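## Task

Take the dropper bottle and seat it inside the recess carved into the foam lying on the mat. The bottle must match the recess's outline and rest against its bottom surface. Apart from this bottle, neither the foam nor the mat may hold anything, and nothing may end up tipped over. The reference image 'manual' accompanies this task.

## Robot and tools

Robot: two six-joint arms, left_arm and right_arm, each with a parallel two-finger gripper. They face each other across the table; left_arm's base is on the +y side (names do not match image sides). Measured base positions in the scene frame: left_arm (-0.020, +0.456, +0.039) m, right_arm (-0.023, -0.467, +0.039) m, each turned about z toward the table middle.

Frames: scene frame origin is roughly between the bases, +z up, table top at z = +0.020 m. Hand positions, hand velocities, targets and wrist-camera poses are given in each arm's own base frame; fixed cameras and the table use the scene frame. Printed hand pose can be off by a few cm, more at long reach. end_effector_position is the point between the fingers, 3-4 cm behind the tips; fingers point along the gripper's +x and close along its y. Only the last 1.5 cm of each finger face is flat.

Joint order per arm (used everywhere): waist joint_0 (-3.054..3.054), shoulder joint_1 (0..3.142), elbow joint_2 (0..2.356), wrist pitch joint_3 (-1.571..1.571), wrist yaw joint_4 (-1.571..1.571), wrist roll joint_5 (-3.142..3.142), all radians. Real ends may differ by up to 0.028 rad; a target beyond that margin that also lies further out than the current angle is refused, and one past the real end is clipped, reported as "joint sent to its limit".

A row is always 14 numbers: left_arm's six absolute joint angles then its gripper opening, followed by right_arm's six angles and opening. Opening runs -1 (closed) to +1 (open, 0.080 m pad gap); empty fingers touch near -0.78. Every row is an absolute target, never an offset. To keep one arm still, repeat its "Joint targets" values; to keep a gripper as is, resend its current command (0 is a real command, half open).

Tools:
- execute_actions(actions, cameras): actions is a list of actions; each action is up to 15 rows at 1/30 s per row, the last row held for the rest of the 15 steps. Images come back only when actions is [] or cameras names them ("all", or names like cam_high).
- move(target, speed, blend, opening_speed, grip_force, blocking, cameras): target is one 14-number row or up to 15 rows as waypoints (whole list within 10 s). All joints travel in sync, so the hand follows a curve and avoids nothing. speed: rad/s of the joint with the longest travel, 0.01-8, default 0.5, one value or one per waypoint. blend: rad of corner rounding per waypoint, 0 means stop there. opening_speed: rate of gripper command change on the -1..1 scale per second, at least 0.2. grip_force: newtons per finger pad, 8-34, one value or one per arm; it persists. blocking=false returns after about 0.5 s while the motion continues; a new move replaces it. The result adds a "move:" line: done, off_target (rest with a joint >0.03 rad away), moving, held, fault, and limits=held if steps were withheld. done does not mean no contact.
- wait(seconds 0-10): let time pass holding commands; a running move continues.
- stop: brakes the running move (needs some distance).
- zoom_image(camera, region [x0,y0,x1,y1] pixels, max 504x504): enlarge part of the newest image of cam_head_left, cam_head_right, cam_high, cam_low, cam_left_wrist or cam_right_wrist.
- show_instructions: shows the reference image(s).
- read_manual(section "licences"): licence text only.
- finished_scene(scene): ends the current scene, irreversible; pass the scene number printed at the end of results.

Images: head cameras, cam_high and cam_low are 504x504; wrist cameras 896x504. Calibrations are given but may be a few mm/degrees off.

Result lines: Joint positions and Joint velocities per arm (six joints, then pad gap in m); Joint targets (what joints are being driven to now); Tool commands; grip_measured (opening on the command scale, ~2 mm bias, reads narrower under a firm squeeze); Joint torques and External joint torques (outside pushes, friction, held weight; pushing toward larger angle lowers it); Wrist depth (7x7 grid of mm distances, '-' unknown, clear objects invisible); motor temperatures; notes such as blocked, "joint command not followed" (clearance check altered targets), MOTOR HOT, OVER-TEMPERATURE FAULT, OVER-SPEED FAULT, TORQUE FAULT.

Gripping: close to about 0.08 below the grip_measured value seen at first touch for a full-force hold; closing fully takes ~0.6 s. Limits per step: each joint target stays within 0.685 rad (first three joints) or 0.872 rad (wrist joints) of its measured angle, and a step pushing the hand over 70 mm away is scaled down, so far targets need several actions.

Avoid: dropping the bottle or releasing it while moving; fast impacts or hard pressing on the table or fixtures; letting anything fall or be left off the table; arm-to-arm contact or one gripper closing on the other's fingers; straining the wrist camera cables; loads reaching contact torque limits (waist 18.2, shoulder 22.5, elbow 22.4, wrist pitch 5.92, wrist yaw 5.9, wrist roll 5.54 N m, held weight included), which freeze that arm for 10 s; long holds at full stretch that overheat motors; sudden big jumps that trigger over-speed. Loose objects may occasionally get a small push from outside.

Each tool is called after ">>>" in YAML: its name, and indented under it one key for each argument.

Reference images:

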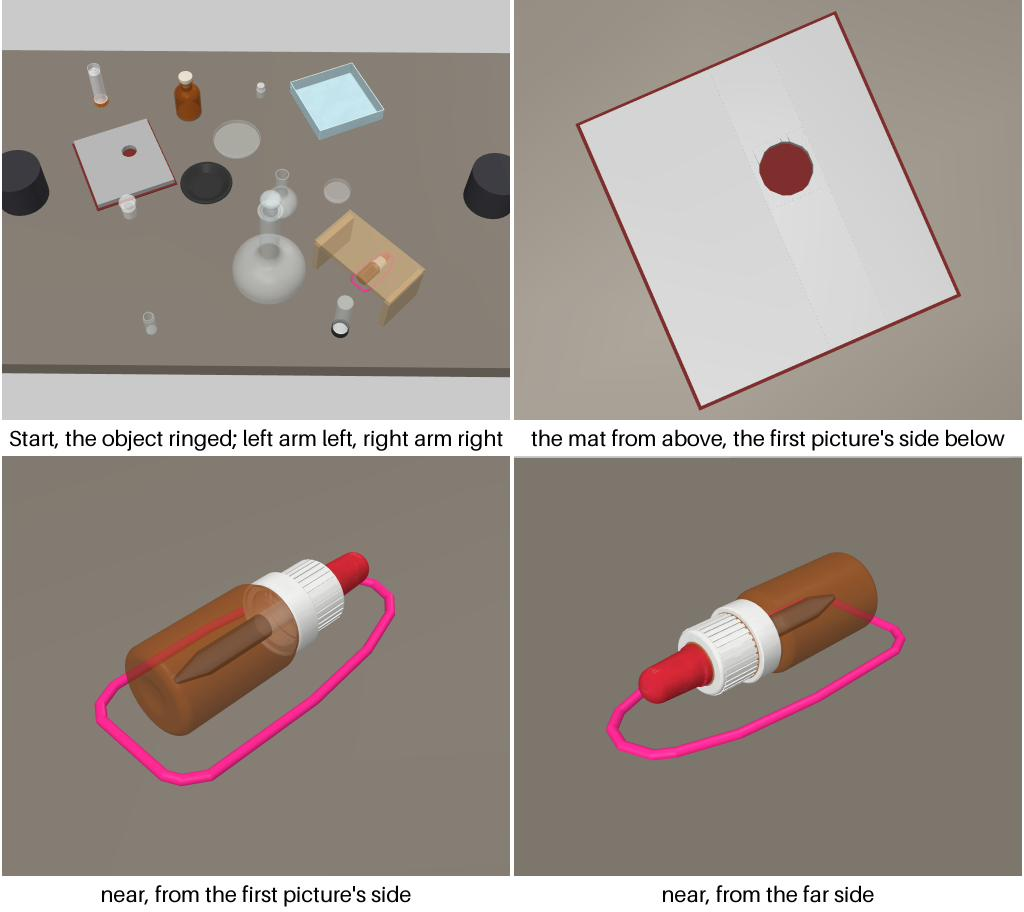

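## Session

>>> execute_actions:
  actions: []

>>> zoom_image:
  camera: "cam_high"
  region: [60, 160, 300, 400]

>>> zoom_image:
  camera: "cam_high"
  region: [280, 240, 480, 440]

>>> zoom_image:
  camera: "cam_head_right"
  region: [210, 230, 410, 430]

>>> show_instructions:

Scene clock: 0.00 s.
left_arm: end_effector_position=(+0.3094, +0.2950, +0.1860) grip_measured=+1.000 end_effector_quat_wxyz=(+0.828, -0.277, +0.390, +0.291) | right_arm: end_effector_position=(+0.1405, -0.3269, +0.1534) grip_measured=+1.000 end_effector_quat_wxyz=(+0.499, +0.547, +0.245, -0.626)
Joint positions: left_arm=[0.836 1.697 1.449 -0.726 0.214 -0.102 0.08] | right_arm=[-1.139 1.587 1.302 -0.913 0.062 0.862 0.08]
Joint velocities: within noise
Joint torques (N m): no reading
External joint torques (N m): no reading
Motor temperatures (°C): left_arm=[23 31 28 32 27 26] | right_arm=[23 24 27 33 28 26]
Heat: left arm: hottest wrist pitch 32 °C (+0.0 °C/min); right arm: hottest wrist pitch 33 °C (+0.0 °C/min).
Wrist depth (mm): cam_left_wrist=[1074 1149 1223 295 326 359 379 / 1049 1124 270 295 316 347 375 / 1041 1057 260 284 306 331 375 / 986 223 258 278 301 328 366 / 219 76 251 272 289 94 352 / - 76 248 266 287 89 - / - 231 242 259 285 85 -] | cam_right_wrist=[1178 1214 1151 1089 1056 210 190 / 1270 1226 1151 1104 227 195 190 / 1340 1257 1202 238 228 200 191 / 1363 1284 256 242 233 221 191 / 1370 - 258 249 238 199 195 / - 75 262 250 240 83 - / - - 270 252 243 75 -]
Joint targets: left_arm=[0.836 1.693 1.453 -0.724 0.214 -0.102] | right_arm=[-1.139 1.583 1.306 -0.912 0.062 0.862]
Tool commands: left_gripper/opening=+1.0 right_gripper/opening=+1.0
camera_calibration:
cam_left_wrist: T_world_to_cam=[[0.650154, -0.715158, 0.25661, -0.0323259], [-0.669262, -0.698919, -0.252191, 0.486315], [0.359706, -0.00777655, -0.933033, 0.137781], [0, 0, 0, 1]] pos_world=[0.296928, 0.317848, 0.259494]
cam_right_wrist: T_world_to_cam=[[-0.892263, 0.408651, -0.192018, 0.294503], [0.400742, 0.912675, 0.0801902, 0.256924], [0.208019, -0.00539867, -0.97811, 0.193822], [0, 0, 0, 1]] pos_world=[0.119496, -0.353791, 0.225526]

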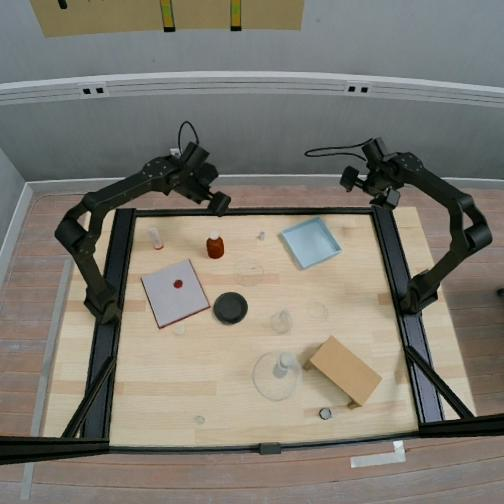

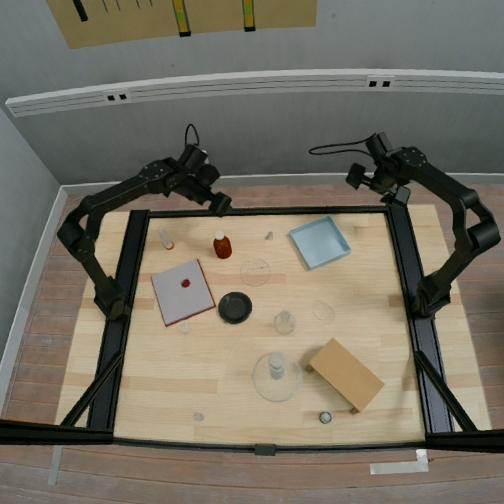

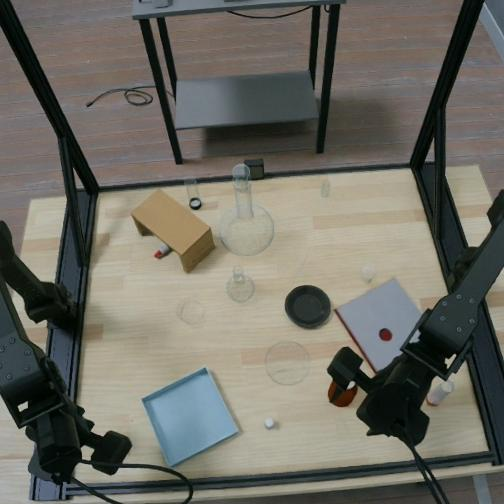

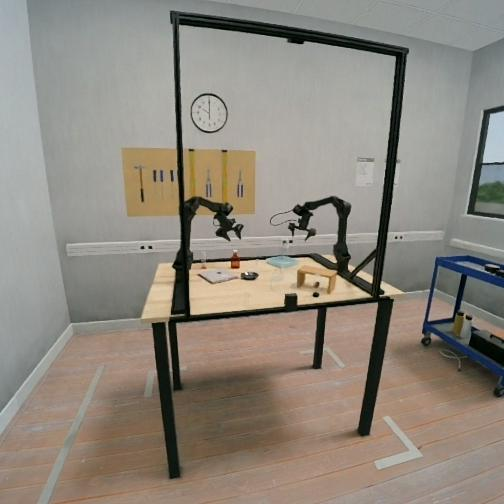

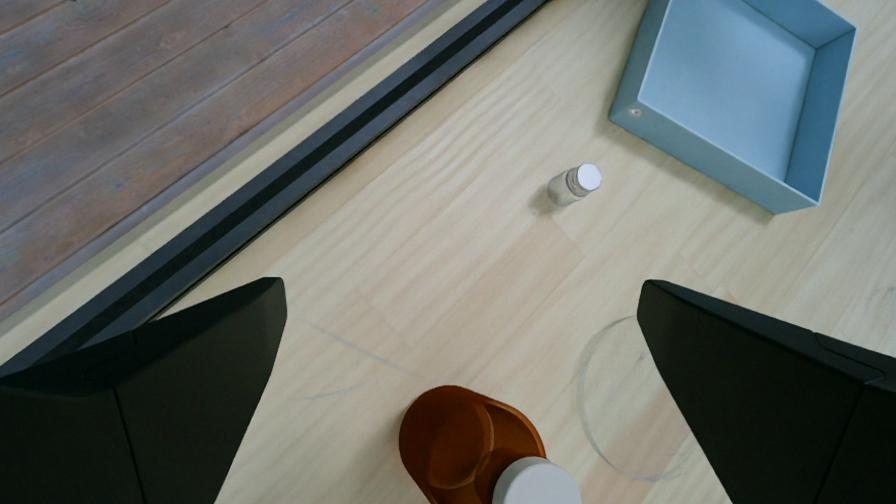

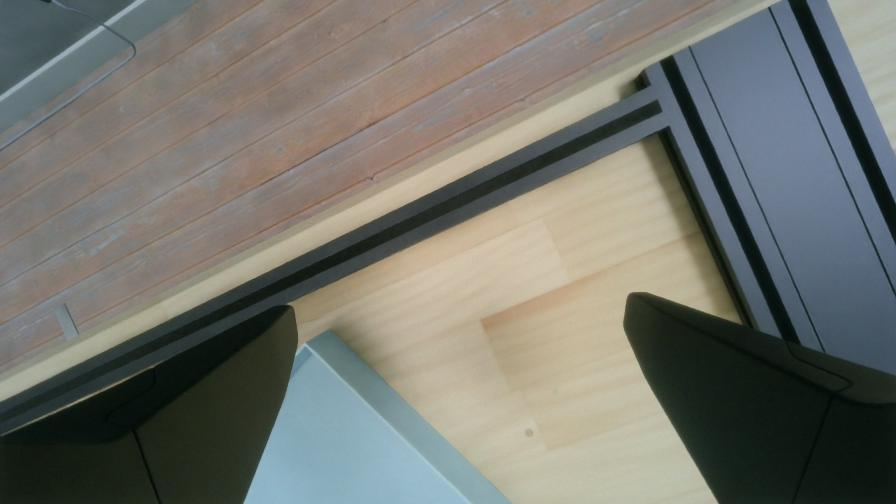

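Scaled by 2.100 from the camera's 504x504 image, which has a finer 720x720 frame.

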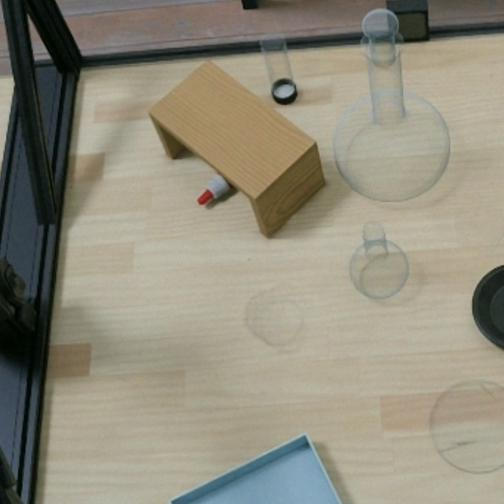

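Scaled by 2.520 from the camera's 504x504 image, which has a finer 720x720 frame.

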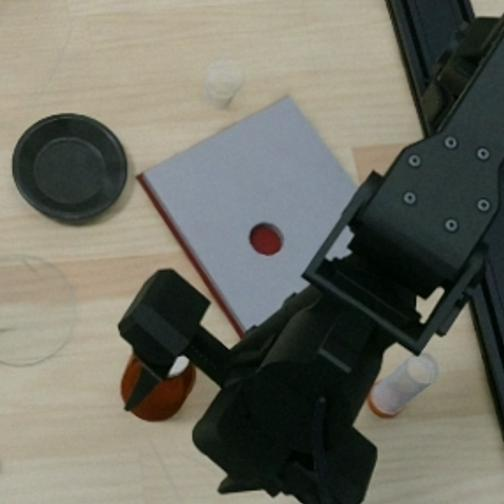

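Scaled by 2.520 from the camera's 504x504 image, which has a finer 720x720 frame.

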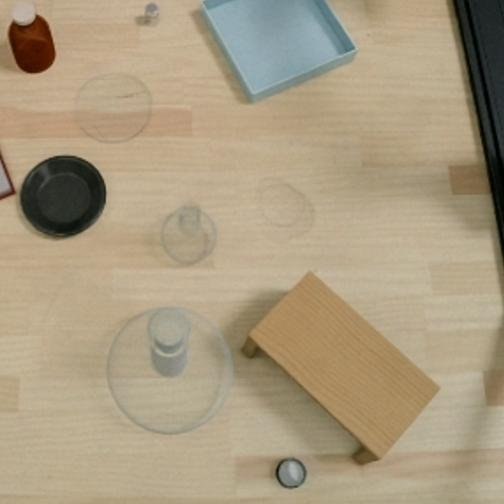

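Reference images for this scene: manual.

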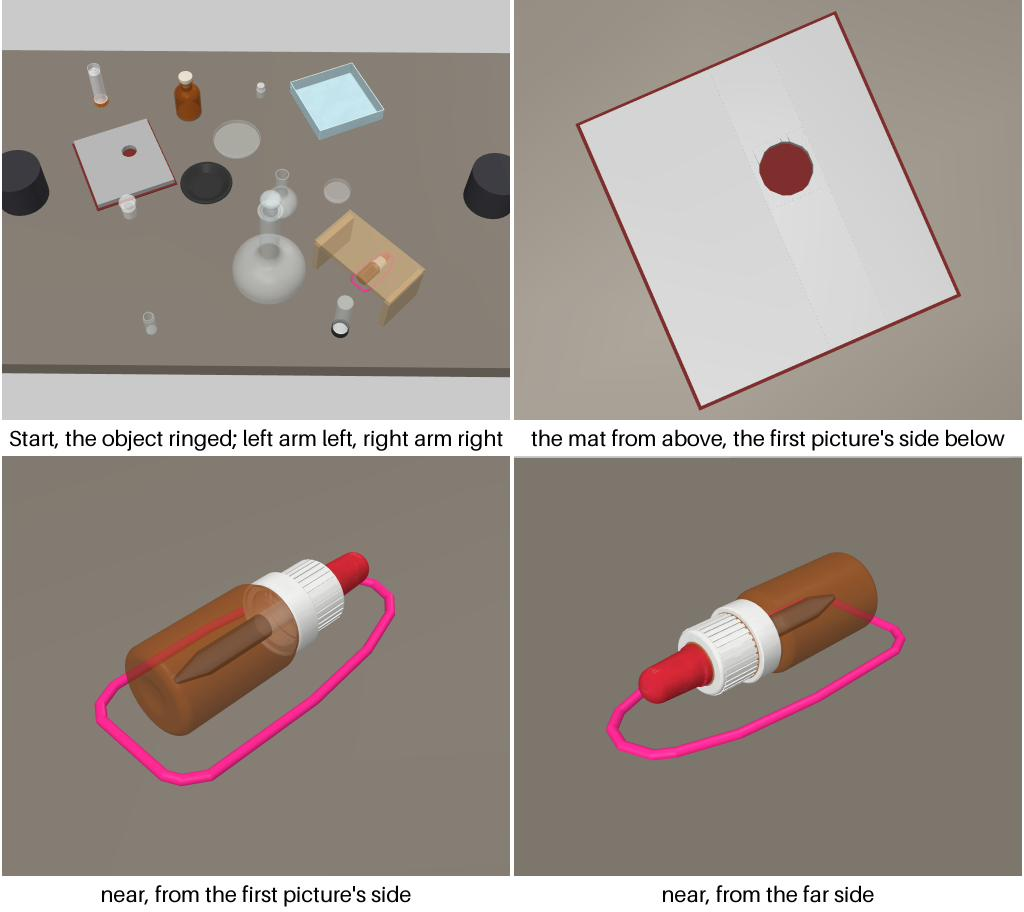

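>>> move:
  target:
    - [0.836,1.0,1.103,-1.248,0,0,1,-1.139,0.955,1.103,-1.248,0,0,1]
    - [0.531,0.955,1.103,-1.35,0,0,1,0.553,0.955,1.103,-1.248,0,0,1]
  speed: 0.9
  blend: [0.1,0]
  cameras: ["cam_left_wrist","cam_right_wrist"]

Scene clock: 50.77 s.
left_arm: end_effector_position=(+0.1565, +0.0920, +0.2127) grip_measured=+1.000 end_effector_quat_wxyz=(+0.796, -0.153, +0.544, +0.218) | right_arm: end_effector_position=(+0.1721, +0.1046, +0.2200) grip_measured=+1.000 end_effector_quat_wxyz=(+0.820, -0.143, +0.505, +0.229)
Joint positions: left_arm=[0.535 0.963 1.112 -1.35 0.004 -0.006 0.08] | right_arm=[0.549 0.964 1.108 -1.248 0.005 0.001 0.08]
Joint torques (N m): left_arm=[-0.24 -2.61 4.3 1.27 -0.12 0.15] | right_arm=[0.43 -3.08 4.98 0.89 -0.15 -0.05]
External joint torques (N m): left_arm=[-0.23 -1.14 -1.29 0.4 -0.13 0.14] | right_arm=[0.41 -1.46 -0.86 -0.16 -0.15 -0.05]
Motor temperatures (°C): left_arm=[23 37 31 34 27 26] | right_arm=[23 29 31 34 28 26]
Heat: left arm: hottest shoulder 37 °C (+7.1 °C/min); right arm: hottest wrist pitch 34 °C (+1.2 °C/min).
Wrist depth (mm): cam_left_wrist=[281 286 290 294 300 296 310 / 283 288 289 282 298 296 310 / 284 288 292 287 290 310 315 / 287 292 294 287 292 313 317 / 283 76 285 291 294 94 319 / - 76 302 307 312 89 - / - 280 283 309 315 85 -] | cam_right_wrist=[1178 319 230 232 331 337 342 / 1173 310 225 229 326 331 336 / 1151 308 223 231 323 327 332 / 302 305 308 313 317 321 326 / 298 301 305 309 312 318 321 / - 75 301 305 308 83 - / - - 297 301 303 75 -]
Joint targets: left_arm=[0.531 0.955 1.103 -1.350 0.000 0.000] | right_arm=[0.553 0.955 1.103 -1.248 0.000 0.000]
move: done
camera_calibration:
cam_left_wrist: T_world_to_cam=[[0.46534, -0.884017, 0.0444076, 0.00452748], [-0.883865, -0.466773, -0.0301022, 0.213789], [0.0473392, -0.0252425, -0.99856, 0.280595], [0, 0, 0, 1]] pos_world=[0.17357, 0.110876, 0.286425]
cam_right_wrist: T_world_to_cam=[[0.491879, -0.869373, 0.0473814, 0.00190064], [-0.864018, -0.494112, -0.0965717, 0.248851], [0.107369, 0.00656322, -0.994198, 0.27431], [0, 0, 0, 1]] pos_world=[0.184625, 0.122813, 0.29666]
Images, in order (width x height): cam_left_wrist 896x504, cam_right_wrist 896x504.

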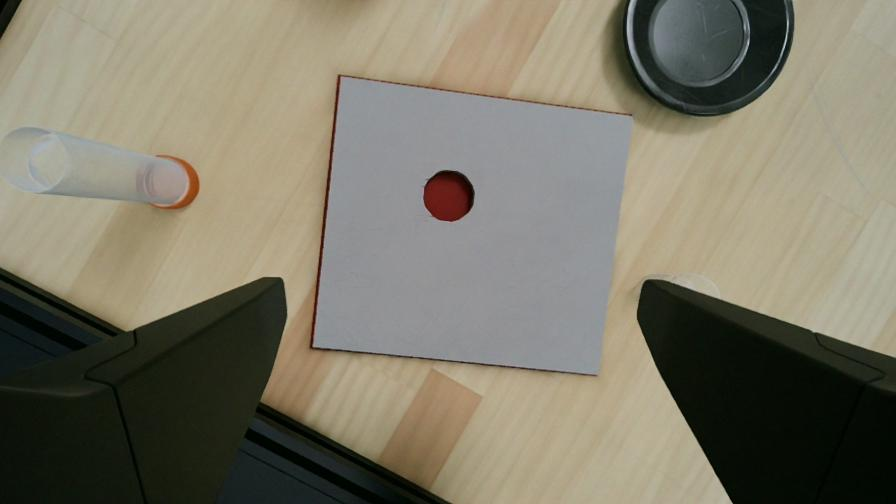

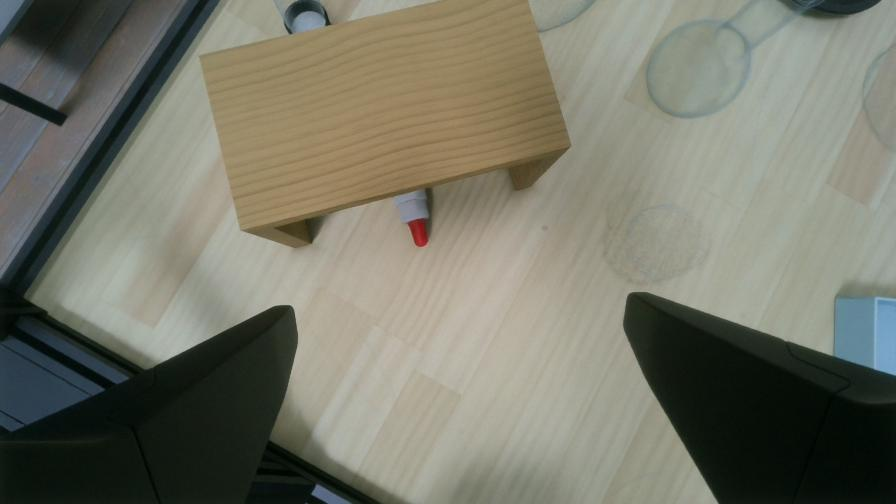

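>>> move:
  target:
    - [0.531,0.955,1.103,-1.35,0,0,1,0.613,0.652,0.4225,-0.67,0,0,0.3]
    - [0.531,0.955,1.103,-1.35,0,0,1,0.613,0.93,0.35,-0.32,0,0,0.3]
  speed: 0.5
  cameras: ["cam_right_wrist"]

Scene clock: 77.60 s.
left_arm: end_effector_position=(+0.1565, +0.0920, +0.2127) grip_measured=+1.000 end_effector_quat_wxyz=(+0.796, -0.153, +0.544, +0.218) | right_arm: end_effector_position=(+0.1942, +0.1347, +0.0625) grip_measured=+0.304 end_effector_quat_wxyz=(+0.861, -0.130, +0.412, +0.268)
Joint positions: left_arm=[0.535 0.963 1.112 -1.35 0.004 -0.006 0.08] | right_arm=[0.609 0.924 0.355 -0.324 0.005 0.001 0.049]
Joint torques (N m): left_arm=[-0.31 -2.68 4.3 1.28 -0.11 0.14] | right_arm=[0.34 -1.59 5.33 1.38 -0.16 -0.03]
External joint torques (N m): left_arm=[-0.33 -1.26 -1.3 0.38 -0.11 0.14] | right_arm=[0.35 0.15 -0.81 0.13 -0.17 -0.03]
Heat: left arm: hottest shoulder 34 °C (+0.0 °C/min); right arm: hottest wrist pitch 35 °C (+1.0 °C/min).
Wrist depth (mm): cam_left_wrist=[281 284 290 295 299 295 307 / 284 287 290 286 298 300 311 / 286 289 292 284 289 311 316 / 288 291 292 287 291 312 319 / 284 76 287 291 293 94 319 / - 76 302 308 312 89 - / - 281 285 310 316 85 -] | cam_right_wrist=[- 81 82 84 85 86 87 / - 77 77 79 80 82 90 / - - 75 77 165 135 181 / - 117 164 164 168 169 173 / 152 148 157 157 159 163 165 / 148 - 149 151 150 - 159 / - - 143 145 145 - -]
Joint targets: left_arm=[0.531 0.955 1.103 -1.350 0.000 0.000] | right_arm=[0.613 0.930 0.350 -0.320 0.000 0.000]
move: done
camera_calibration:
cam_right_wrist: T_world_to_cam=[[0.535541, -0.843597, 0.0392419, 0.0132139], [-0.798302, -0.520851, -0.302371, 0.271285], [0.275519, 0.130605, -0.952382, 0.0632112], [0, 0, 0, 1]] pos_world=[0.192075, 0.144191, 0.141711]
Images, in order (width x height): cam_right_wrist 896x504.

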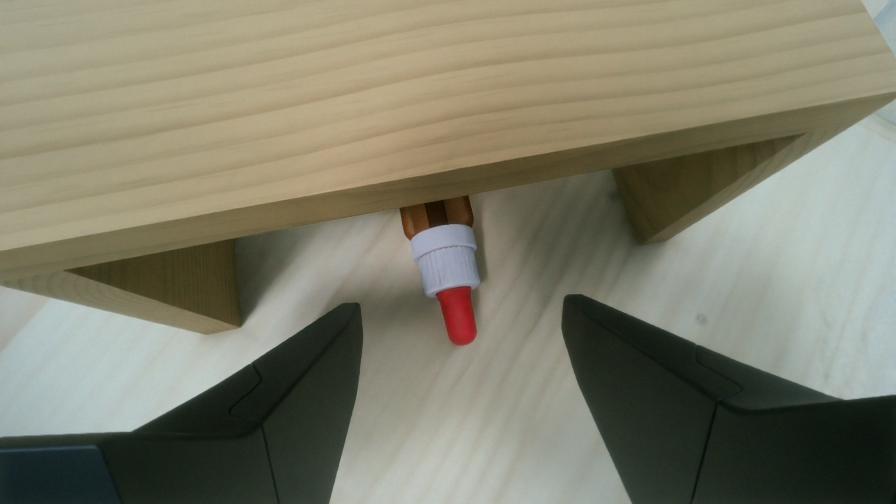

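>>> move:
  target:
    - [0.531,0.955,1.103,-1.35,0,0,1,0.613,1.254,0.30,0.058,0,0,0.3]
  speed: 0.25
  cameras: ["cam_right_wrist","cam_low"]

>>> zoom_image:
  camera: "cam_low"
  region: [280, 210, 380, 310]

Scene clock: 88.50 s.
left_arm: end_effector_position=(+0.1565, +0.0920, +0.2127) grip_measured=+1.000 end_effector_quat_wxyz=(+0.796, -0.153, +0.544, +0.218) | right_arm: end_effector_position=(+0.2172, +0.1541, +0.0253) grip_measured=+0.303 end_effector_quat_wxyz=(+0.862, -0.124, +0.404, +0.278)
Joint positions: left_arm=[0.535 0.963 1.112 -1.35 0.004 -0.006 0.08] | right_arm=[0.608 1.225 0.302 0.05 -0.016 -0.001 0.049]
Joint torques (N m): left_arm=[-0.28 -2.6 4.39 1.29 -0.13 0.14] | right_arm=[0.44 0.09 4.76 1.68 0.5 0.03]
External joint torques (N m): left_arm=[-0.26 -1.13 -1.19 0.41 -0.14 0.14] | right_arm=[0.44 2.98 -0.6 0.39 0.5 0.02]
Heat: left arm: hottest shoulder 33 °C (-3.0 °C/min); right arm: hottest wrist pitch 36 °C (+2.0 °C/min).
Wrist depth (mm): cam_left_wrist=[281 285 290 295 300 295 310 / 282 288 289 284 299 297 312 / 284 288 293 285 290 309 316 / 288 291 293 288 292 313 318 / 282 76 287 289 294 94 320 / - 76 300 308 312 89 - / - 281 284 309 316 85 -] | cam_right_wrist=[- - - - - - - / - - - - - - - / - - - - - - - / - - - - - - 97 / - - - 103 122 126 126 / - - - 115 117 - - / - - 111 111 112 - -]
Joint targets: left_arm=[0.531 0.955 1.103 -1.350 0.000 0.000] | right_arm=[0.613 1.254 0.300 0.058 0.000 0.000]
move: done
camera_calibration:
cam_right_wrist: T_world_to_cam=[[0.546553, -0.837072, 0.0242694, 0.01572], [-0.788632, -0.524241, -0.321295, 0.287422], [0.28167, 0.156465, -0.946668, 0.0134736], [0, 0, 0, 1]] pos_world=[0.214283, 0.161729, 0.104721]
Images, in order (width x height): cam_low 504x504, cam_right_wrist 896x504.

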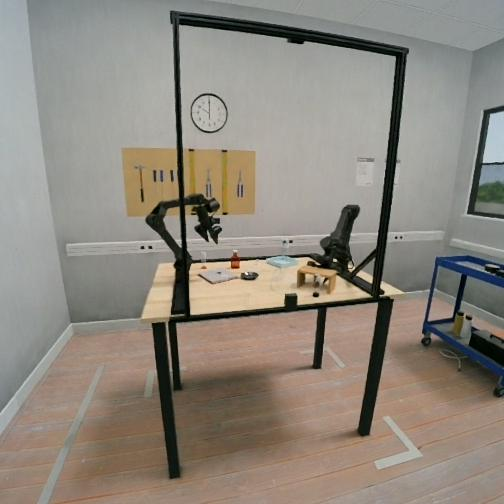

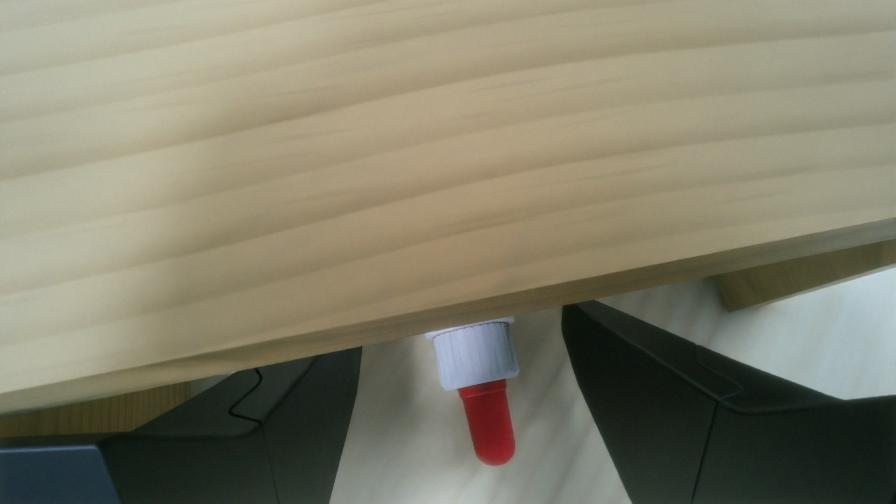

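Scaled by 5.040 from the camera's 504x504 image, which has a finer 720x720 frame.

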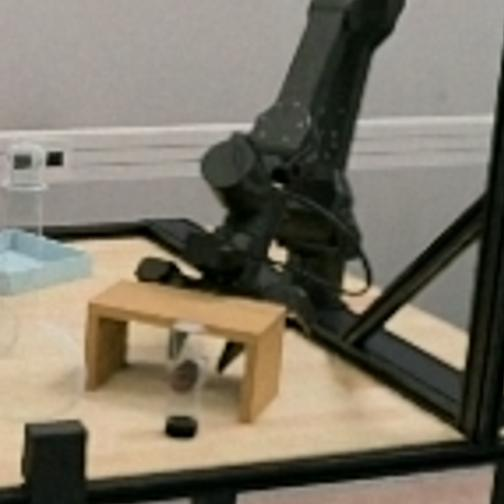

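>>> move:
  target:
    - [0.531,0.955,1.103,-1.35,0,0,1,0.608,1.215,0.302,0.05,0,0,0.3]
    - [0.531,0.955,1.103,-1.35,0,0,1,0.608,1.215,0.302,0.05,0,0,-0.7]
  speed: 0.15
  opening_speed: 0.6
  grip_force: 14
  cameras: ["cam_right_wrist"]

Scene clock: 95.97 s.
left_arm: end_effector_position=(+0.1565, +0.0920, +0.2127) grip_measured=+1.000 end_effector_quat_wxyz=(+0.796, -0.153, +0.544, +0.218) | right_arm: end_effector_position=(+0.2176, +0.1537, +0.0265) grip_measured=-0.390 end_effector_quat_wxyz=(+0.863, -0.124, +0.403, +0.277)
Joint positions: left_arm=[0.535 0.963 1.112 -1.35 0.004 -0.006 0.08] | right_arm=[0.607 1.22 0.302 0.048 -0.014 -0.001 0.017]
Joint torques (N m): left_arm=[-0.28 -2.63 4.33 1.26 -0.12 0.13] | right_arm=[0.04 -3.86 5.07 1.29 0.44 0.03]
External joint torques (N m): left_arm=[-0.29 -1.19 -1.31 0.35 -0.13 0.13] | right_arm=[0.03 -1.01 -0.32 -0.01 0.45 0.03]
Motor temperatures (°C): left_arm=[23 32 30 33 27 26] | right_arm=[23 26 30 36 28 26]
Heat: left arm: hottest wrist pitch 33 °C (-1.0 °C/min); right arm: hottest wrist pitch 36 °C (+2.0 °C/min).
Wrist depth (mm): cam_left_wrist=[280 284 290 294 300 295 308 / 282 288 288 284 298 299 310 / 285 289 292 285 290 309 314 / 287 291 292 288 293 312 316 / 282 76 287 289 293 94 320 / - 76 301 307 309 89 - / - 281 285 310 314 85 -] | cam_right_wrist=[- - - - - - - / - - - - - - - / - - - - - - - / - - - - - - 97 / - - - 102 124 125 126 / - 115 - 101 - 122 - / - - - 112 - - -]
Joint targets: left_arm=[0.531 0.955 1.103 -1.350 0.000 0.000] | right_arm=[0.608 1.215 0.302 0.050 0.000 0.000]
grip_force (N): 14, 14
move: done
camera_calibration:
cam_right_wrist: T_world_to_cam=[[0.544745, -0.838208, 0.0256758, 0.0157237], [-0.788418, -0.522339, -0.324899, 0.287683], [0.285745, 0.156744, -0.9454, 0.0134894], [0, 0, 0, 1]] pos_world=[0.214394, 0.161333, 0.105817]
Images, in order (width x height): cam_right_wrist 896x504.

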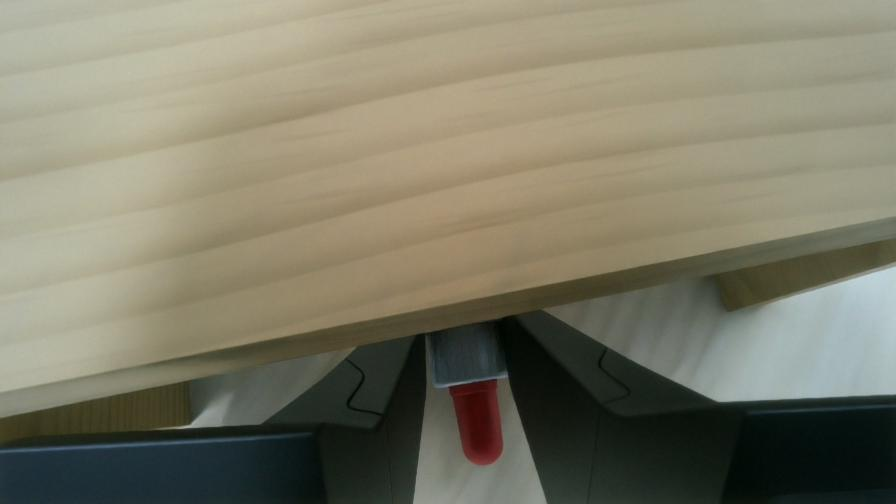

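>>> move:
  target:
    - [0.531,0.955,1.103,-1.35,0,0,1,0.608,0.742,0.173,-0.331,0,0,-0.7]
  speed: 0.25
  cameras: ["cam_right_wrist"]

Scene clock: 104.93 s.
left_arm: end_effector_position=(+0.1565, +0.0920, +0.2127) grip_measured=+1.000 end_effector_quat_wxyz=(+0.796, -0.153, +0.544, +0.218) | right_arm: end_effector_position=(+0.1639, +0.1148, +0.0295) grip_measured=-0.390 end_effector_quat_wxyz=(+0.857, -0.131, +0.417, +0.271)
Joint positions: left_arm=[0.535 0.963 1.112 -1.35 0.004 -0.006 0.08] | right_arm=[0.608 0.751 0.177 -0.332 -0.004 -0.001 0.017]
Joint torques (N m): left_arm=[-0.33 -2.7 4.42 1.27 -0.13 0.13] | right_arm=[-0.05 -2.21 5.4 1.24 0.17 0.03]
External joint torques (N m): left_arm=[-0.33 -1.29 -1.19 0.36 -0.14 0.12] | right_arm=[-0.04 -1.44 -0.72 0 0.16 0.02]
Heat: left arm: hottest wrist pitch 33 °C (-1.0 °C/min); right arm: hottest wrist pitch 37 °C (+3.0 °C/min).
Wrist depth (mm): cam_left_wrist=[280 284 289 295 300 296 308 / 283 285 289 283 299 297 313 / 285 288 292 286 289 310 314 / 286 293 292 287 293 312 317 / 284 76 286 289 294 94 319 / - 76 304 306 310 89 - / - 281 283 309 314 85 -] | cam_right_wrist=[98 145 152 154 156 129 160 / - 134 144 146 148 148 151 / 134 133 136 139 140 142 143 / 128 129 131 132 133 135 137 / 122 123 125 103 127 129 131 / 118 119 - 101 - 125 126 / - - - 115 - - -]
Joint targets: left_arm=[0.531 0.955 1.103 -1.350 0.000 0.000] | right_arm=[0.608 0.742 0.173 -0.331 0.000 0.000]
grip_force (N): 14, 14
move: done
camera_calibration:
cam_right_wrist: T_world_to_cam=[[0.540995, -0.840343, 0.0338837, 0.0129372], [-0.798963, -0.526102, -0.291333, 0.227079], [0.262646, 0.130538, -0.956021, 0.044881], [0, 0, 0, 1]] pos_world=[0.162641, 0.12448, 0.108625]
Images, in order (width x height): cam_right_wrist 896x504.

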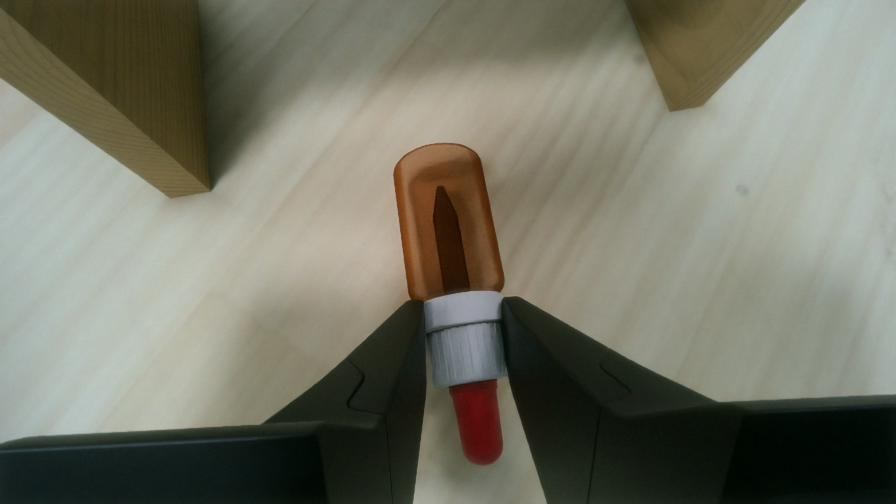

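>>> move:
  target:
    - [0.531,0.955,1.103,-1.35,0,0,1,0.608,0.652,0.4225,-0.67,0,0,-0.7]
    - [0.531,0.955,1.103,-1.35,0,0,1,-0.228,0.652,0.6,-0.85,0,3.12,-0.7]
    - [0.531,0.955,1.103,-1.35,0,0,1,-0.228,1.405,0.8423,-0.097,0,3.14,-0.7]
  speed: [0.4,0.8,0.5]
  cameras: ["cam_right_wrist","cam_low","cam_high"]

>>> zoom_image:
  camera: "cam_low"
  region: [240, 210, 340, 310]

Scene clock: 146.50 s.
left_arm: end_effector_position=(+0.1565, +0.0920, +0.2127) grip_measured=+1.000 end_effector_quat_wxyz=(+0.796, -0.153, +0.544, +0.218) | right_arm: end_effector_position=(+0.3747, -0.0850, +0.1474) grip_measured=-0.390 end_effector_quat_wxyz=(-0.036, +0.939, -0.104, -0.326)
Joint positions: left_arm=[0.535 0.963 1.112 -1.35 0.004 -0.006 0.08] | right_arm=[-0.224 1.396 0.829 -0.102 -0.003 3.138 0.017]
Joint torques (N m): left_arm=[-0.27 -2.69 4.38 1.26 -0.15 0.14] | right_arm=[-0.3 -4.92 7.51 1.57 0.12 0.05]
External joint torques (N m): left_arm=[-0.27 -1.3 -1.2 0.36 -0.15 0.14] | right_arm=[-0.3 0.15 1.16 0.15 0.12 0.05]
Heat: left arm: hottest wrist pitch 33 °C (+0.0 °C/min); right arm: hottest wrist pitch 37 °C (+1.0 °C/min).
Wrist depth (mm): cam_left_wrist=[283 285 290 293 298 295 309 / 284 287 291 284 298 297 311 / 284 290 292 286 290 310 317 / 287 292 293 286 292 313 317 / 281 76 285 291 294 94 319 / - 76 302 306 312 89 - / - 280 284 309 314 85 -] | cam_right_wrist=[196 198 201 205 207 210 213 / 232 245 251 255 249 253 269 / - 323 331 341 316 356 366 / - 422 482 464 475 494 512 / 1084 1574 - 102 542 - - / 1070 1469 - 101 - - - / - - - - - - -]
Joint targets: left_arm=[0.531 0.955 1.103 -1.350 0.000 0.000] | right_arm=[-0.228 1.405 0.842 -0.097 0.000 3.140]
grip_force (N): 14, 14
move: done
camera_calibration:
cam_right_wrist: T_world_to_cam=[[0.181862, 0.982548, 0.0390491, 0.0156985], [0.281014, -0.0899865, 0.955476, -0.226552], [0.942315, -0.162791, -0.292475, -0.249103], [0, 0, 0, 1]] pos_world=[0.295543, -0.0763629, 0.142996]
Images, in order (width x height): cam_high 504x504, cam_low 504x504, cam_right_wrist 896x504.

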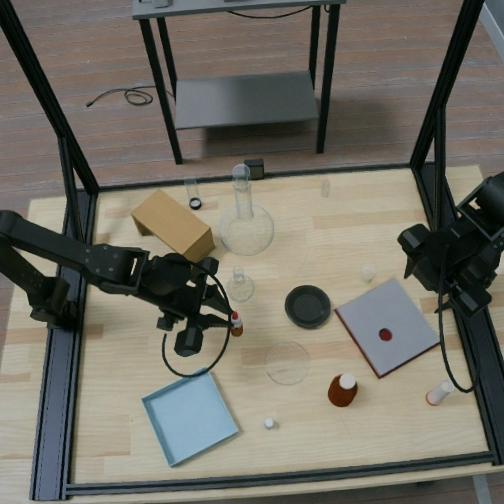

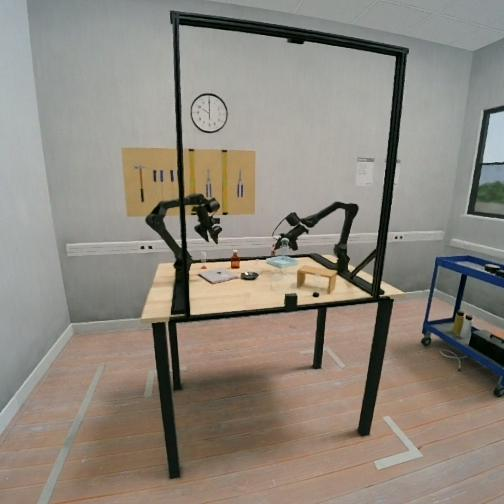

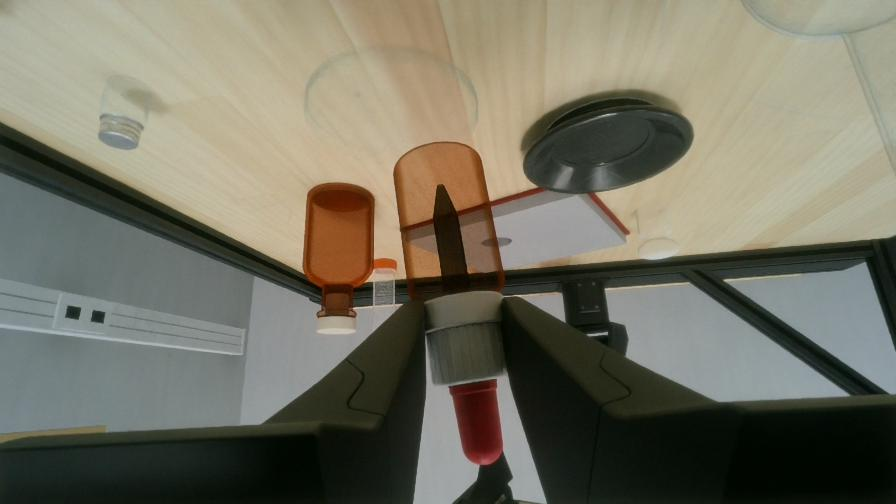

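Scaled by 5.040 from the camera's 504x504 image, which has a finer 720x720 frame.

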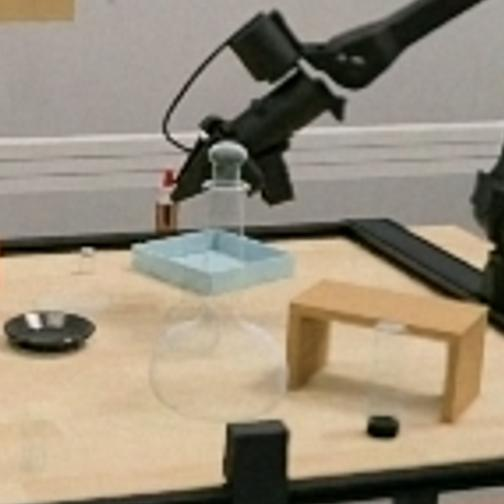

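>>> move:
  target:
    - [0.531,0.955,1.103,-1.35,0,0,1,-0.228,1.611,0.635,0.315,0,3.14,-0.7]
    - [0.531,0.955,1.103,-1.35,0,0,1,-0.228,1.632,0.625,0.347,0,3.14,-0.7]
  speed: [0.3,0.04]
  cameras: ["cam_right_wrist","cam_low"]

>>> zoom_image:
  camera: "cam_low"
  region: [250, 230, 310, 290]

Scene clock: 158.27 s.
left_arm: end_effector_position=(+0.1565, +0.0920, +0.2127) grip_measured=+1.000 end_effector_quat_wxyz=(+0.796, -0.153, +0.544, +0.218) | right_arm: end_effector_position=(+0.3815, -0.0865, +0.0625) grip_measured=-0.390 end_effector_quat_wxyz=(-0.035, +0.942, -0.104, -0.318)
Joint positions: left_arm=[0.535 0.963 1.112 -1.35 0.004 -0.006 0.08] | right_arm=[-0.224 1.622 0.629 0.343 -0.003 3.138 0.017]
Joint torques (N m): left_arm=[-0.21 -2.66 4.47 1.28 -0.12 0.16] | right_arm=[-0.34 -5.2 4.48 1.58 0.13 0.04]
External joint torques (N m): left_arm=[-0.22 -1.18 -1.16 0.39 -0.12 0.16] | right_arm=[-0.37 0.4 -0.72 0.17 0.13 0.04]
Heat: left arm: hottest wrist pitch 33 °C (+0.0 °C/min); right arm: hottest wrist pitch 38 °C (+1.0 °C/min).
Wrist depth (mm): cam_left_wrist=[281 284 290 295 299 295 310 / 283 286 291 284 300 303 312 / 285 291 293 286 288 310 316 / 288 292 294 286 291 312 317 / 283 76 286 291 294 94 320 / - 76 304 307 312 89 - / - 280 285 308 314 85 -] | cam_right_wrist=[92 92 90 95 97 102 99 / 114 116 118 120 122 125 127 / 151 154 158 162 164 170 175 / 206 230 239 248 230 241 279 / 1070 424 354 102 289 487 530 / - - - 101 - - - / - - - - - - -]
Joint targets: left_arm=[0.531 0.955 1.103 -1.350 0.000 0.000] | right_arm=[-0.228 1.632 0.625 0.347 0.000 3.140]
grip_force (N): 14, 14
move: done
camera_calibration:
cam_right_wrist: T_world_to_cam=[[0.18119, 0.982703, 0.0382655, 0.0196432], [0.264656, -0.0861974, 0.960483, -0.141255], [0.947168, -0.163903, -0.275696, -0.283592], [0, 0, 0, 1]] pos_world=[0.302434, -0.0779609, 0.056736]
Images, in order (width x height): cam_low 504x504, cam_right_wrist 896x504.

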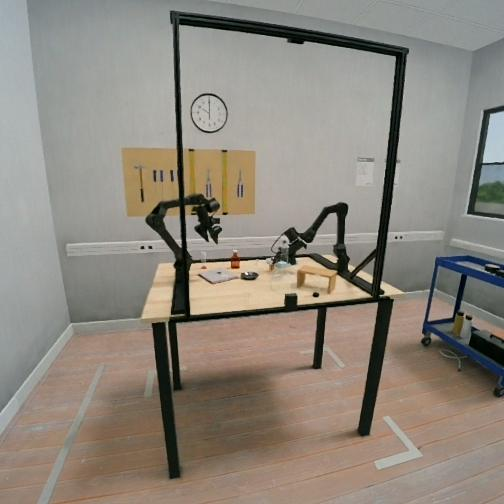

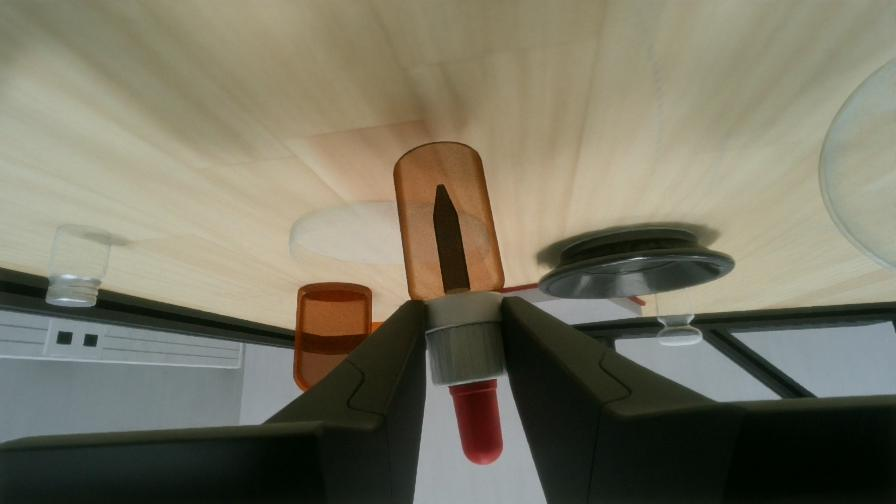

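Scaled by 8.400 from the camera's 504x504 image, which has a finer 720x720 frame.

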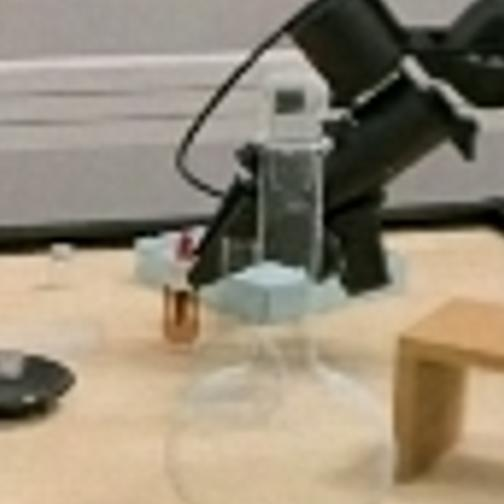

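>>> move:
  target: [0.531,0.955,1.103,-1.35,0,0,1,-0.228,1.653,0.625,0.368,0,3.14,-0.7]
  speed: 0.04

>>> move:
  target: [0.531,0.955,1.103,-1.35,0,0,1,-0.228,1.666,0.625,0.381,0,3.14,-0.7]
  speed: 0.04
  cameras: ["cam_right_wrist","cam_low"]

>>> zoom_image:
  camera: "cam_low"
  region: [250, 230, 310, 290]

Scene clock: 166.60 s.
left_arm: end_effector_position=(+0.1565, +0.0920, +0.2127) grip_measured=+1.000 end_effector_quat_wxyz=(+0.796, -0.153, +0.544, +0.218) | right_arm: end_effector_position=(+0.3832, -0.0869, +0.0582) grip_measured=-0.390 end_effector_quat_wxyz=(-0.035, +0.942, -0.104, -0.318)
Joint positions: left_arm=[0.535 0.963 1.112 -1.35 0.004 -0.006 0.08] | right_arm=[-0.224 1.643 0.629 0.363 -0.003 3.138 0.017]
Joint torques (N m): left_arm=[-0.28 -2.62 4.36 1.27 -0.13 0.17] | right_arm=[-0.24 -5.32 4.37 1.58 0.13 0.04]
External joint torques (N m): left_arm=[-0.28 -1.19 -1.22 0.39 -0.14 0.17] | right_arm=[-0.26 0.34 -0.78 0.17 0.13 0.04]
Heat: left arm: hottest wrist pitch 33 °C (+0.0 °C/min); right arm: hottest wrist pitch 38 °C (+1.0 °C/min).
Wrist depth (mm): cam_left_wrist=[281 285 290 294 298 295 309 / 283 286 291 283 299 297 315 / 285 288 291 285 290 309 315 / 288 291 292 287 291 312 318 / 281 76 285 291 295 93 318 / - 76 302 307 312 89 - / - 281 283 311 317 85 -] | cam_right_wrist=[86 87 88 89 91 92 93 / 107 109 116 114 115 117 119 / 143 145 158 152 156 160 165 / 212 219 226 235 218 227 264 / 984 376 372 102 282 463 493 / - - - 101 - - - / - - - - - - -]
Joint targets: left_arm=[0.531 0.955 1.103 -1.350 0.000 0.000] | right_arm=[-0.228 1.653 0.625 0.368 0.000 3.140]
grip_force (N): 14, 14
move: done

Scene clock: 167.30 s.
left_arm: end_effector_position=(+0.1565, +0.0920, +0.2127) grip_measured=+1.000 end_effector_quat_wxyz=(+0.796, -0.153, +0.544, +0.218) | right_arm: end_effector_position=(+0.3843, -0.0872, +0.0556) grip_measured=-0.390 end_effector_quat_wxyz=(-0.035, +0.942, -0.104, -0.318)
Joint positions: left_arm=[0.535 0.963 1.112 -1.35 0.004 -0.006 0.08] | right_arm=[-0.224 1.656 0.629 0.376 -0.003 3.138 0.017]
Joint torques (N m): left_arm=[-0.3 -2.51 4.46 1.28 -0.15 0.13] | right_arm=[-0.31 -5.44 4.37 1.58 0.1 0.06]
External joint torques (N m): left_arm=[-0.3 -1.06 -1.15 0.39 -0.16 0.12] | right_arm=[-0.3 0.33 -0.78 0.15 0.1 0.06]
Heat: left arm: hottest wrist pitch 33 °C (+0.0 °C/min); right arm: hottest wrist pitch 38 °C (+1.0 °C/min).
Wrist depth (mm): cam_left_wrist=[281 284 289 293 300 296 310 / 283 287 290 284 299 298 312 / 286 288 291 287 290 309 316 / 288 291 294 286 292 313 317 / 282 76 286 290 294 93 319 / - 76 303 305 310 89 - / - 281 284 309 313 85 -] | cam_right_wrist=[- 84 85 86 87 88 91 / 104 104 112 109 110 113 115 / 137 140 143 146 150 154 159 / 205 210 216 226 215 218 256 / 310 359 320 102 280 451 401 / - - - 101 - - - / - - - - - - -]
Joint targets: left_arm=[0.531 0.955 1.103 -1.350 0.000 0.000] | right_arm=[-0.228 1.666 0.625 0.381 0.000 3.140]
grip_force (N): 14, 14
move: done
camera_calibration:
cam_right_wrist: T_world_to_cam=[[0.18123, 0.982695, 0.0382847, 0.0199722], [0.265039, -0.0862938, 0.960368, -0.135634], [0.947053, -0.1639, -0.276092, -0.288163], [0, 0, 0, 1]] pos_world=[0.305234, -0.078561, 0.049935]
Images, in order (width x height): cam_low 504x504, cam_right_wrist 896x504.

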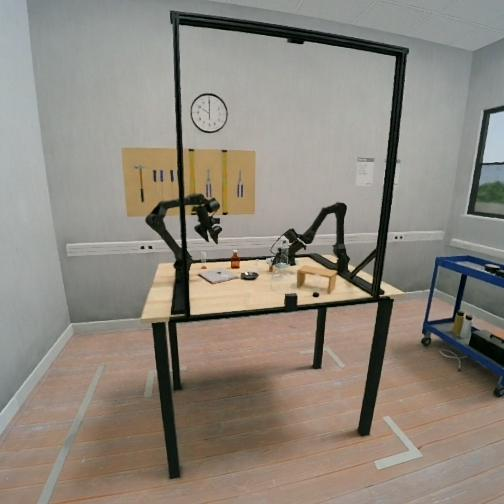

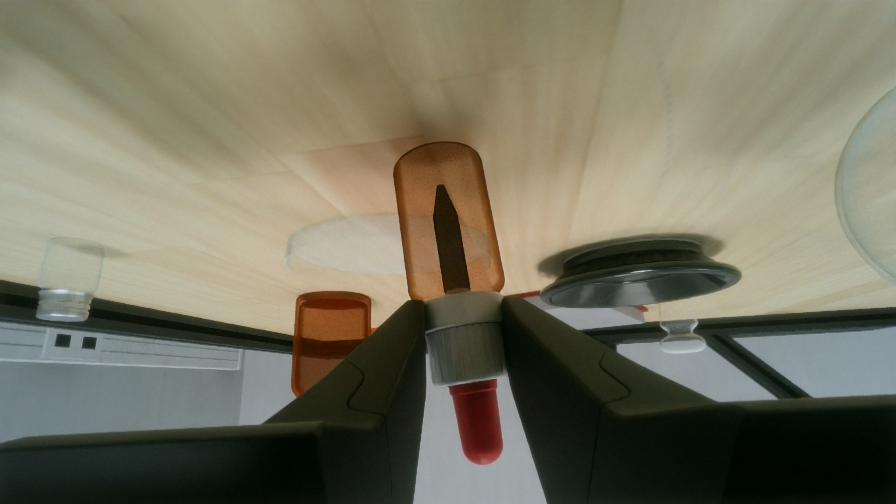

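Scaled by 8.400 from the camera's 504x504 image, which has a finer 720x720 frame.

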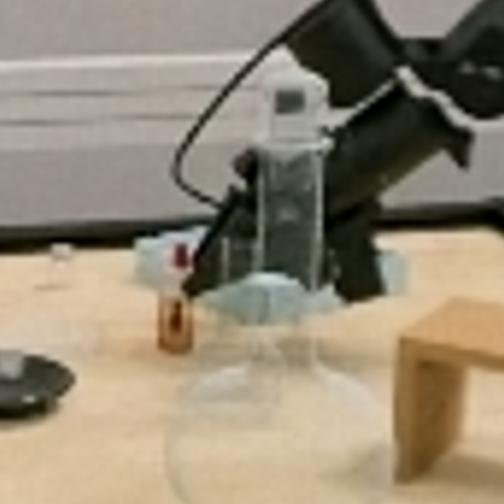

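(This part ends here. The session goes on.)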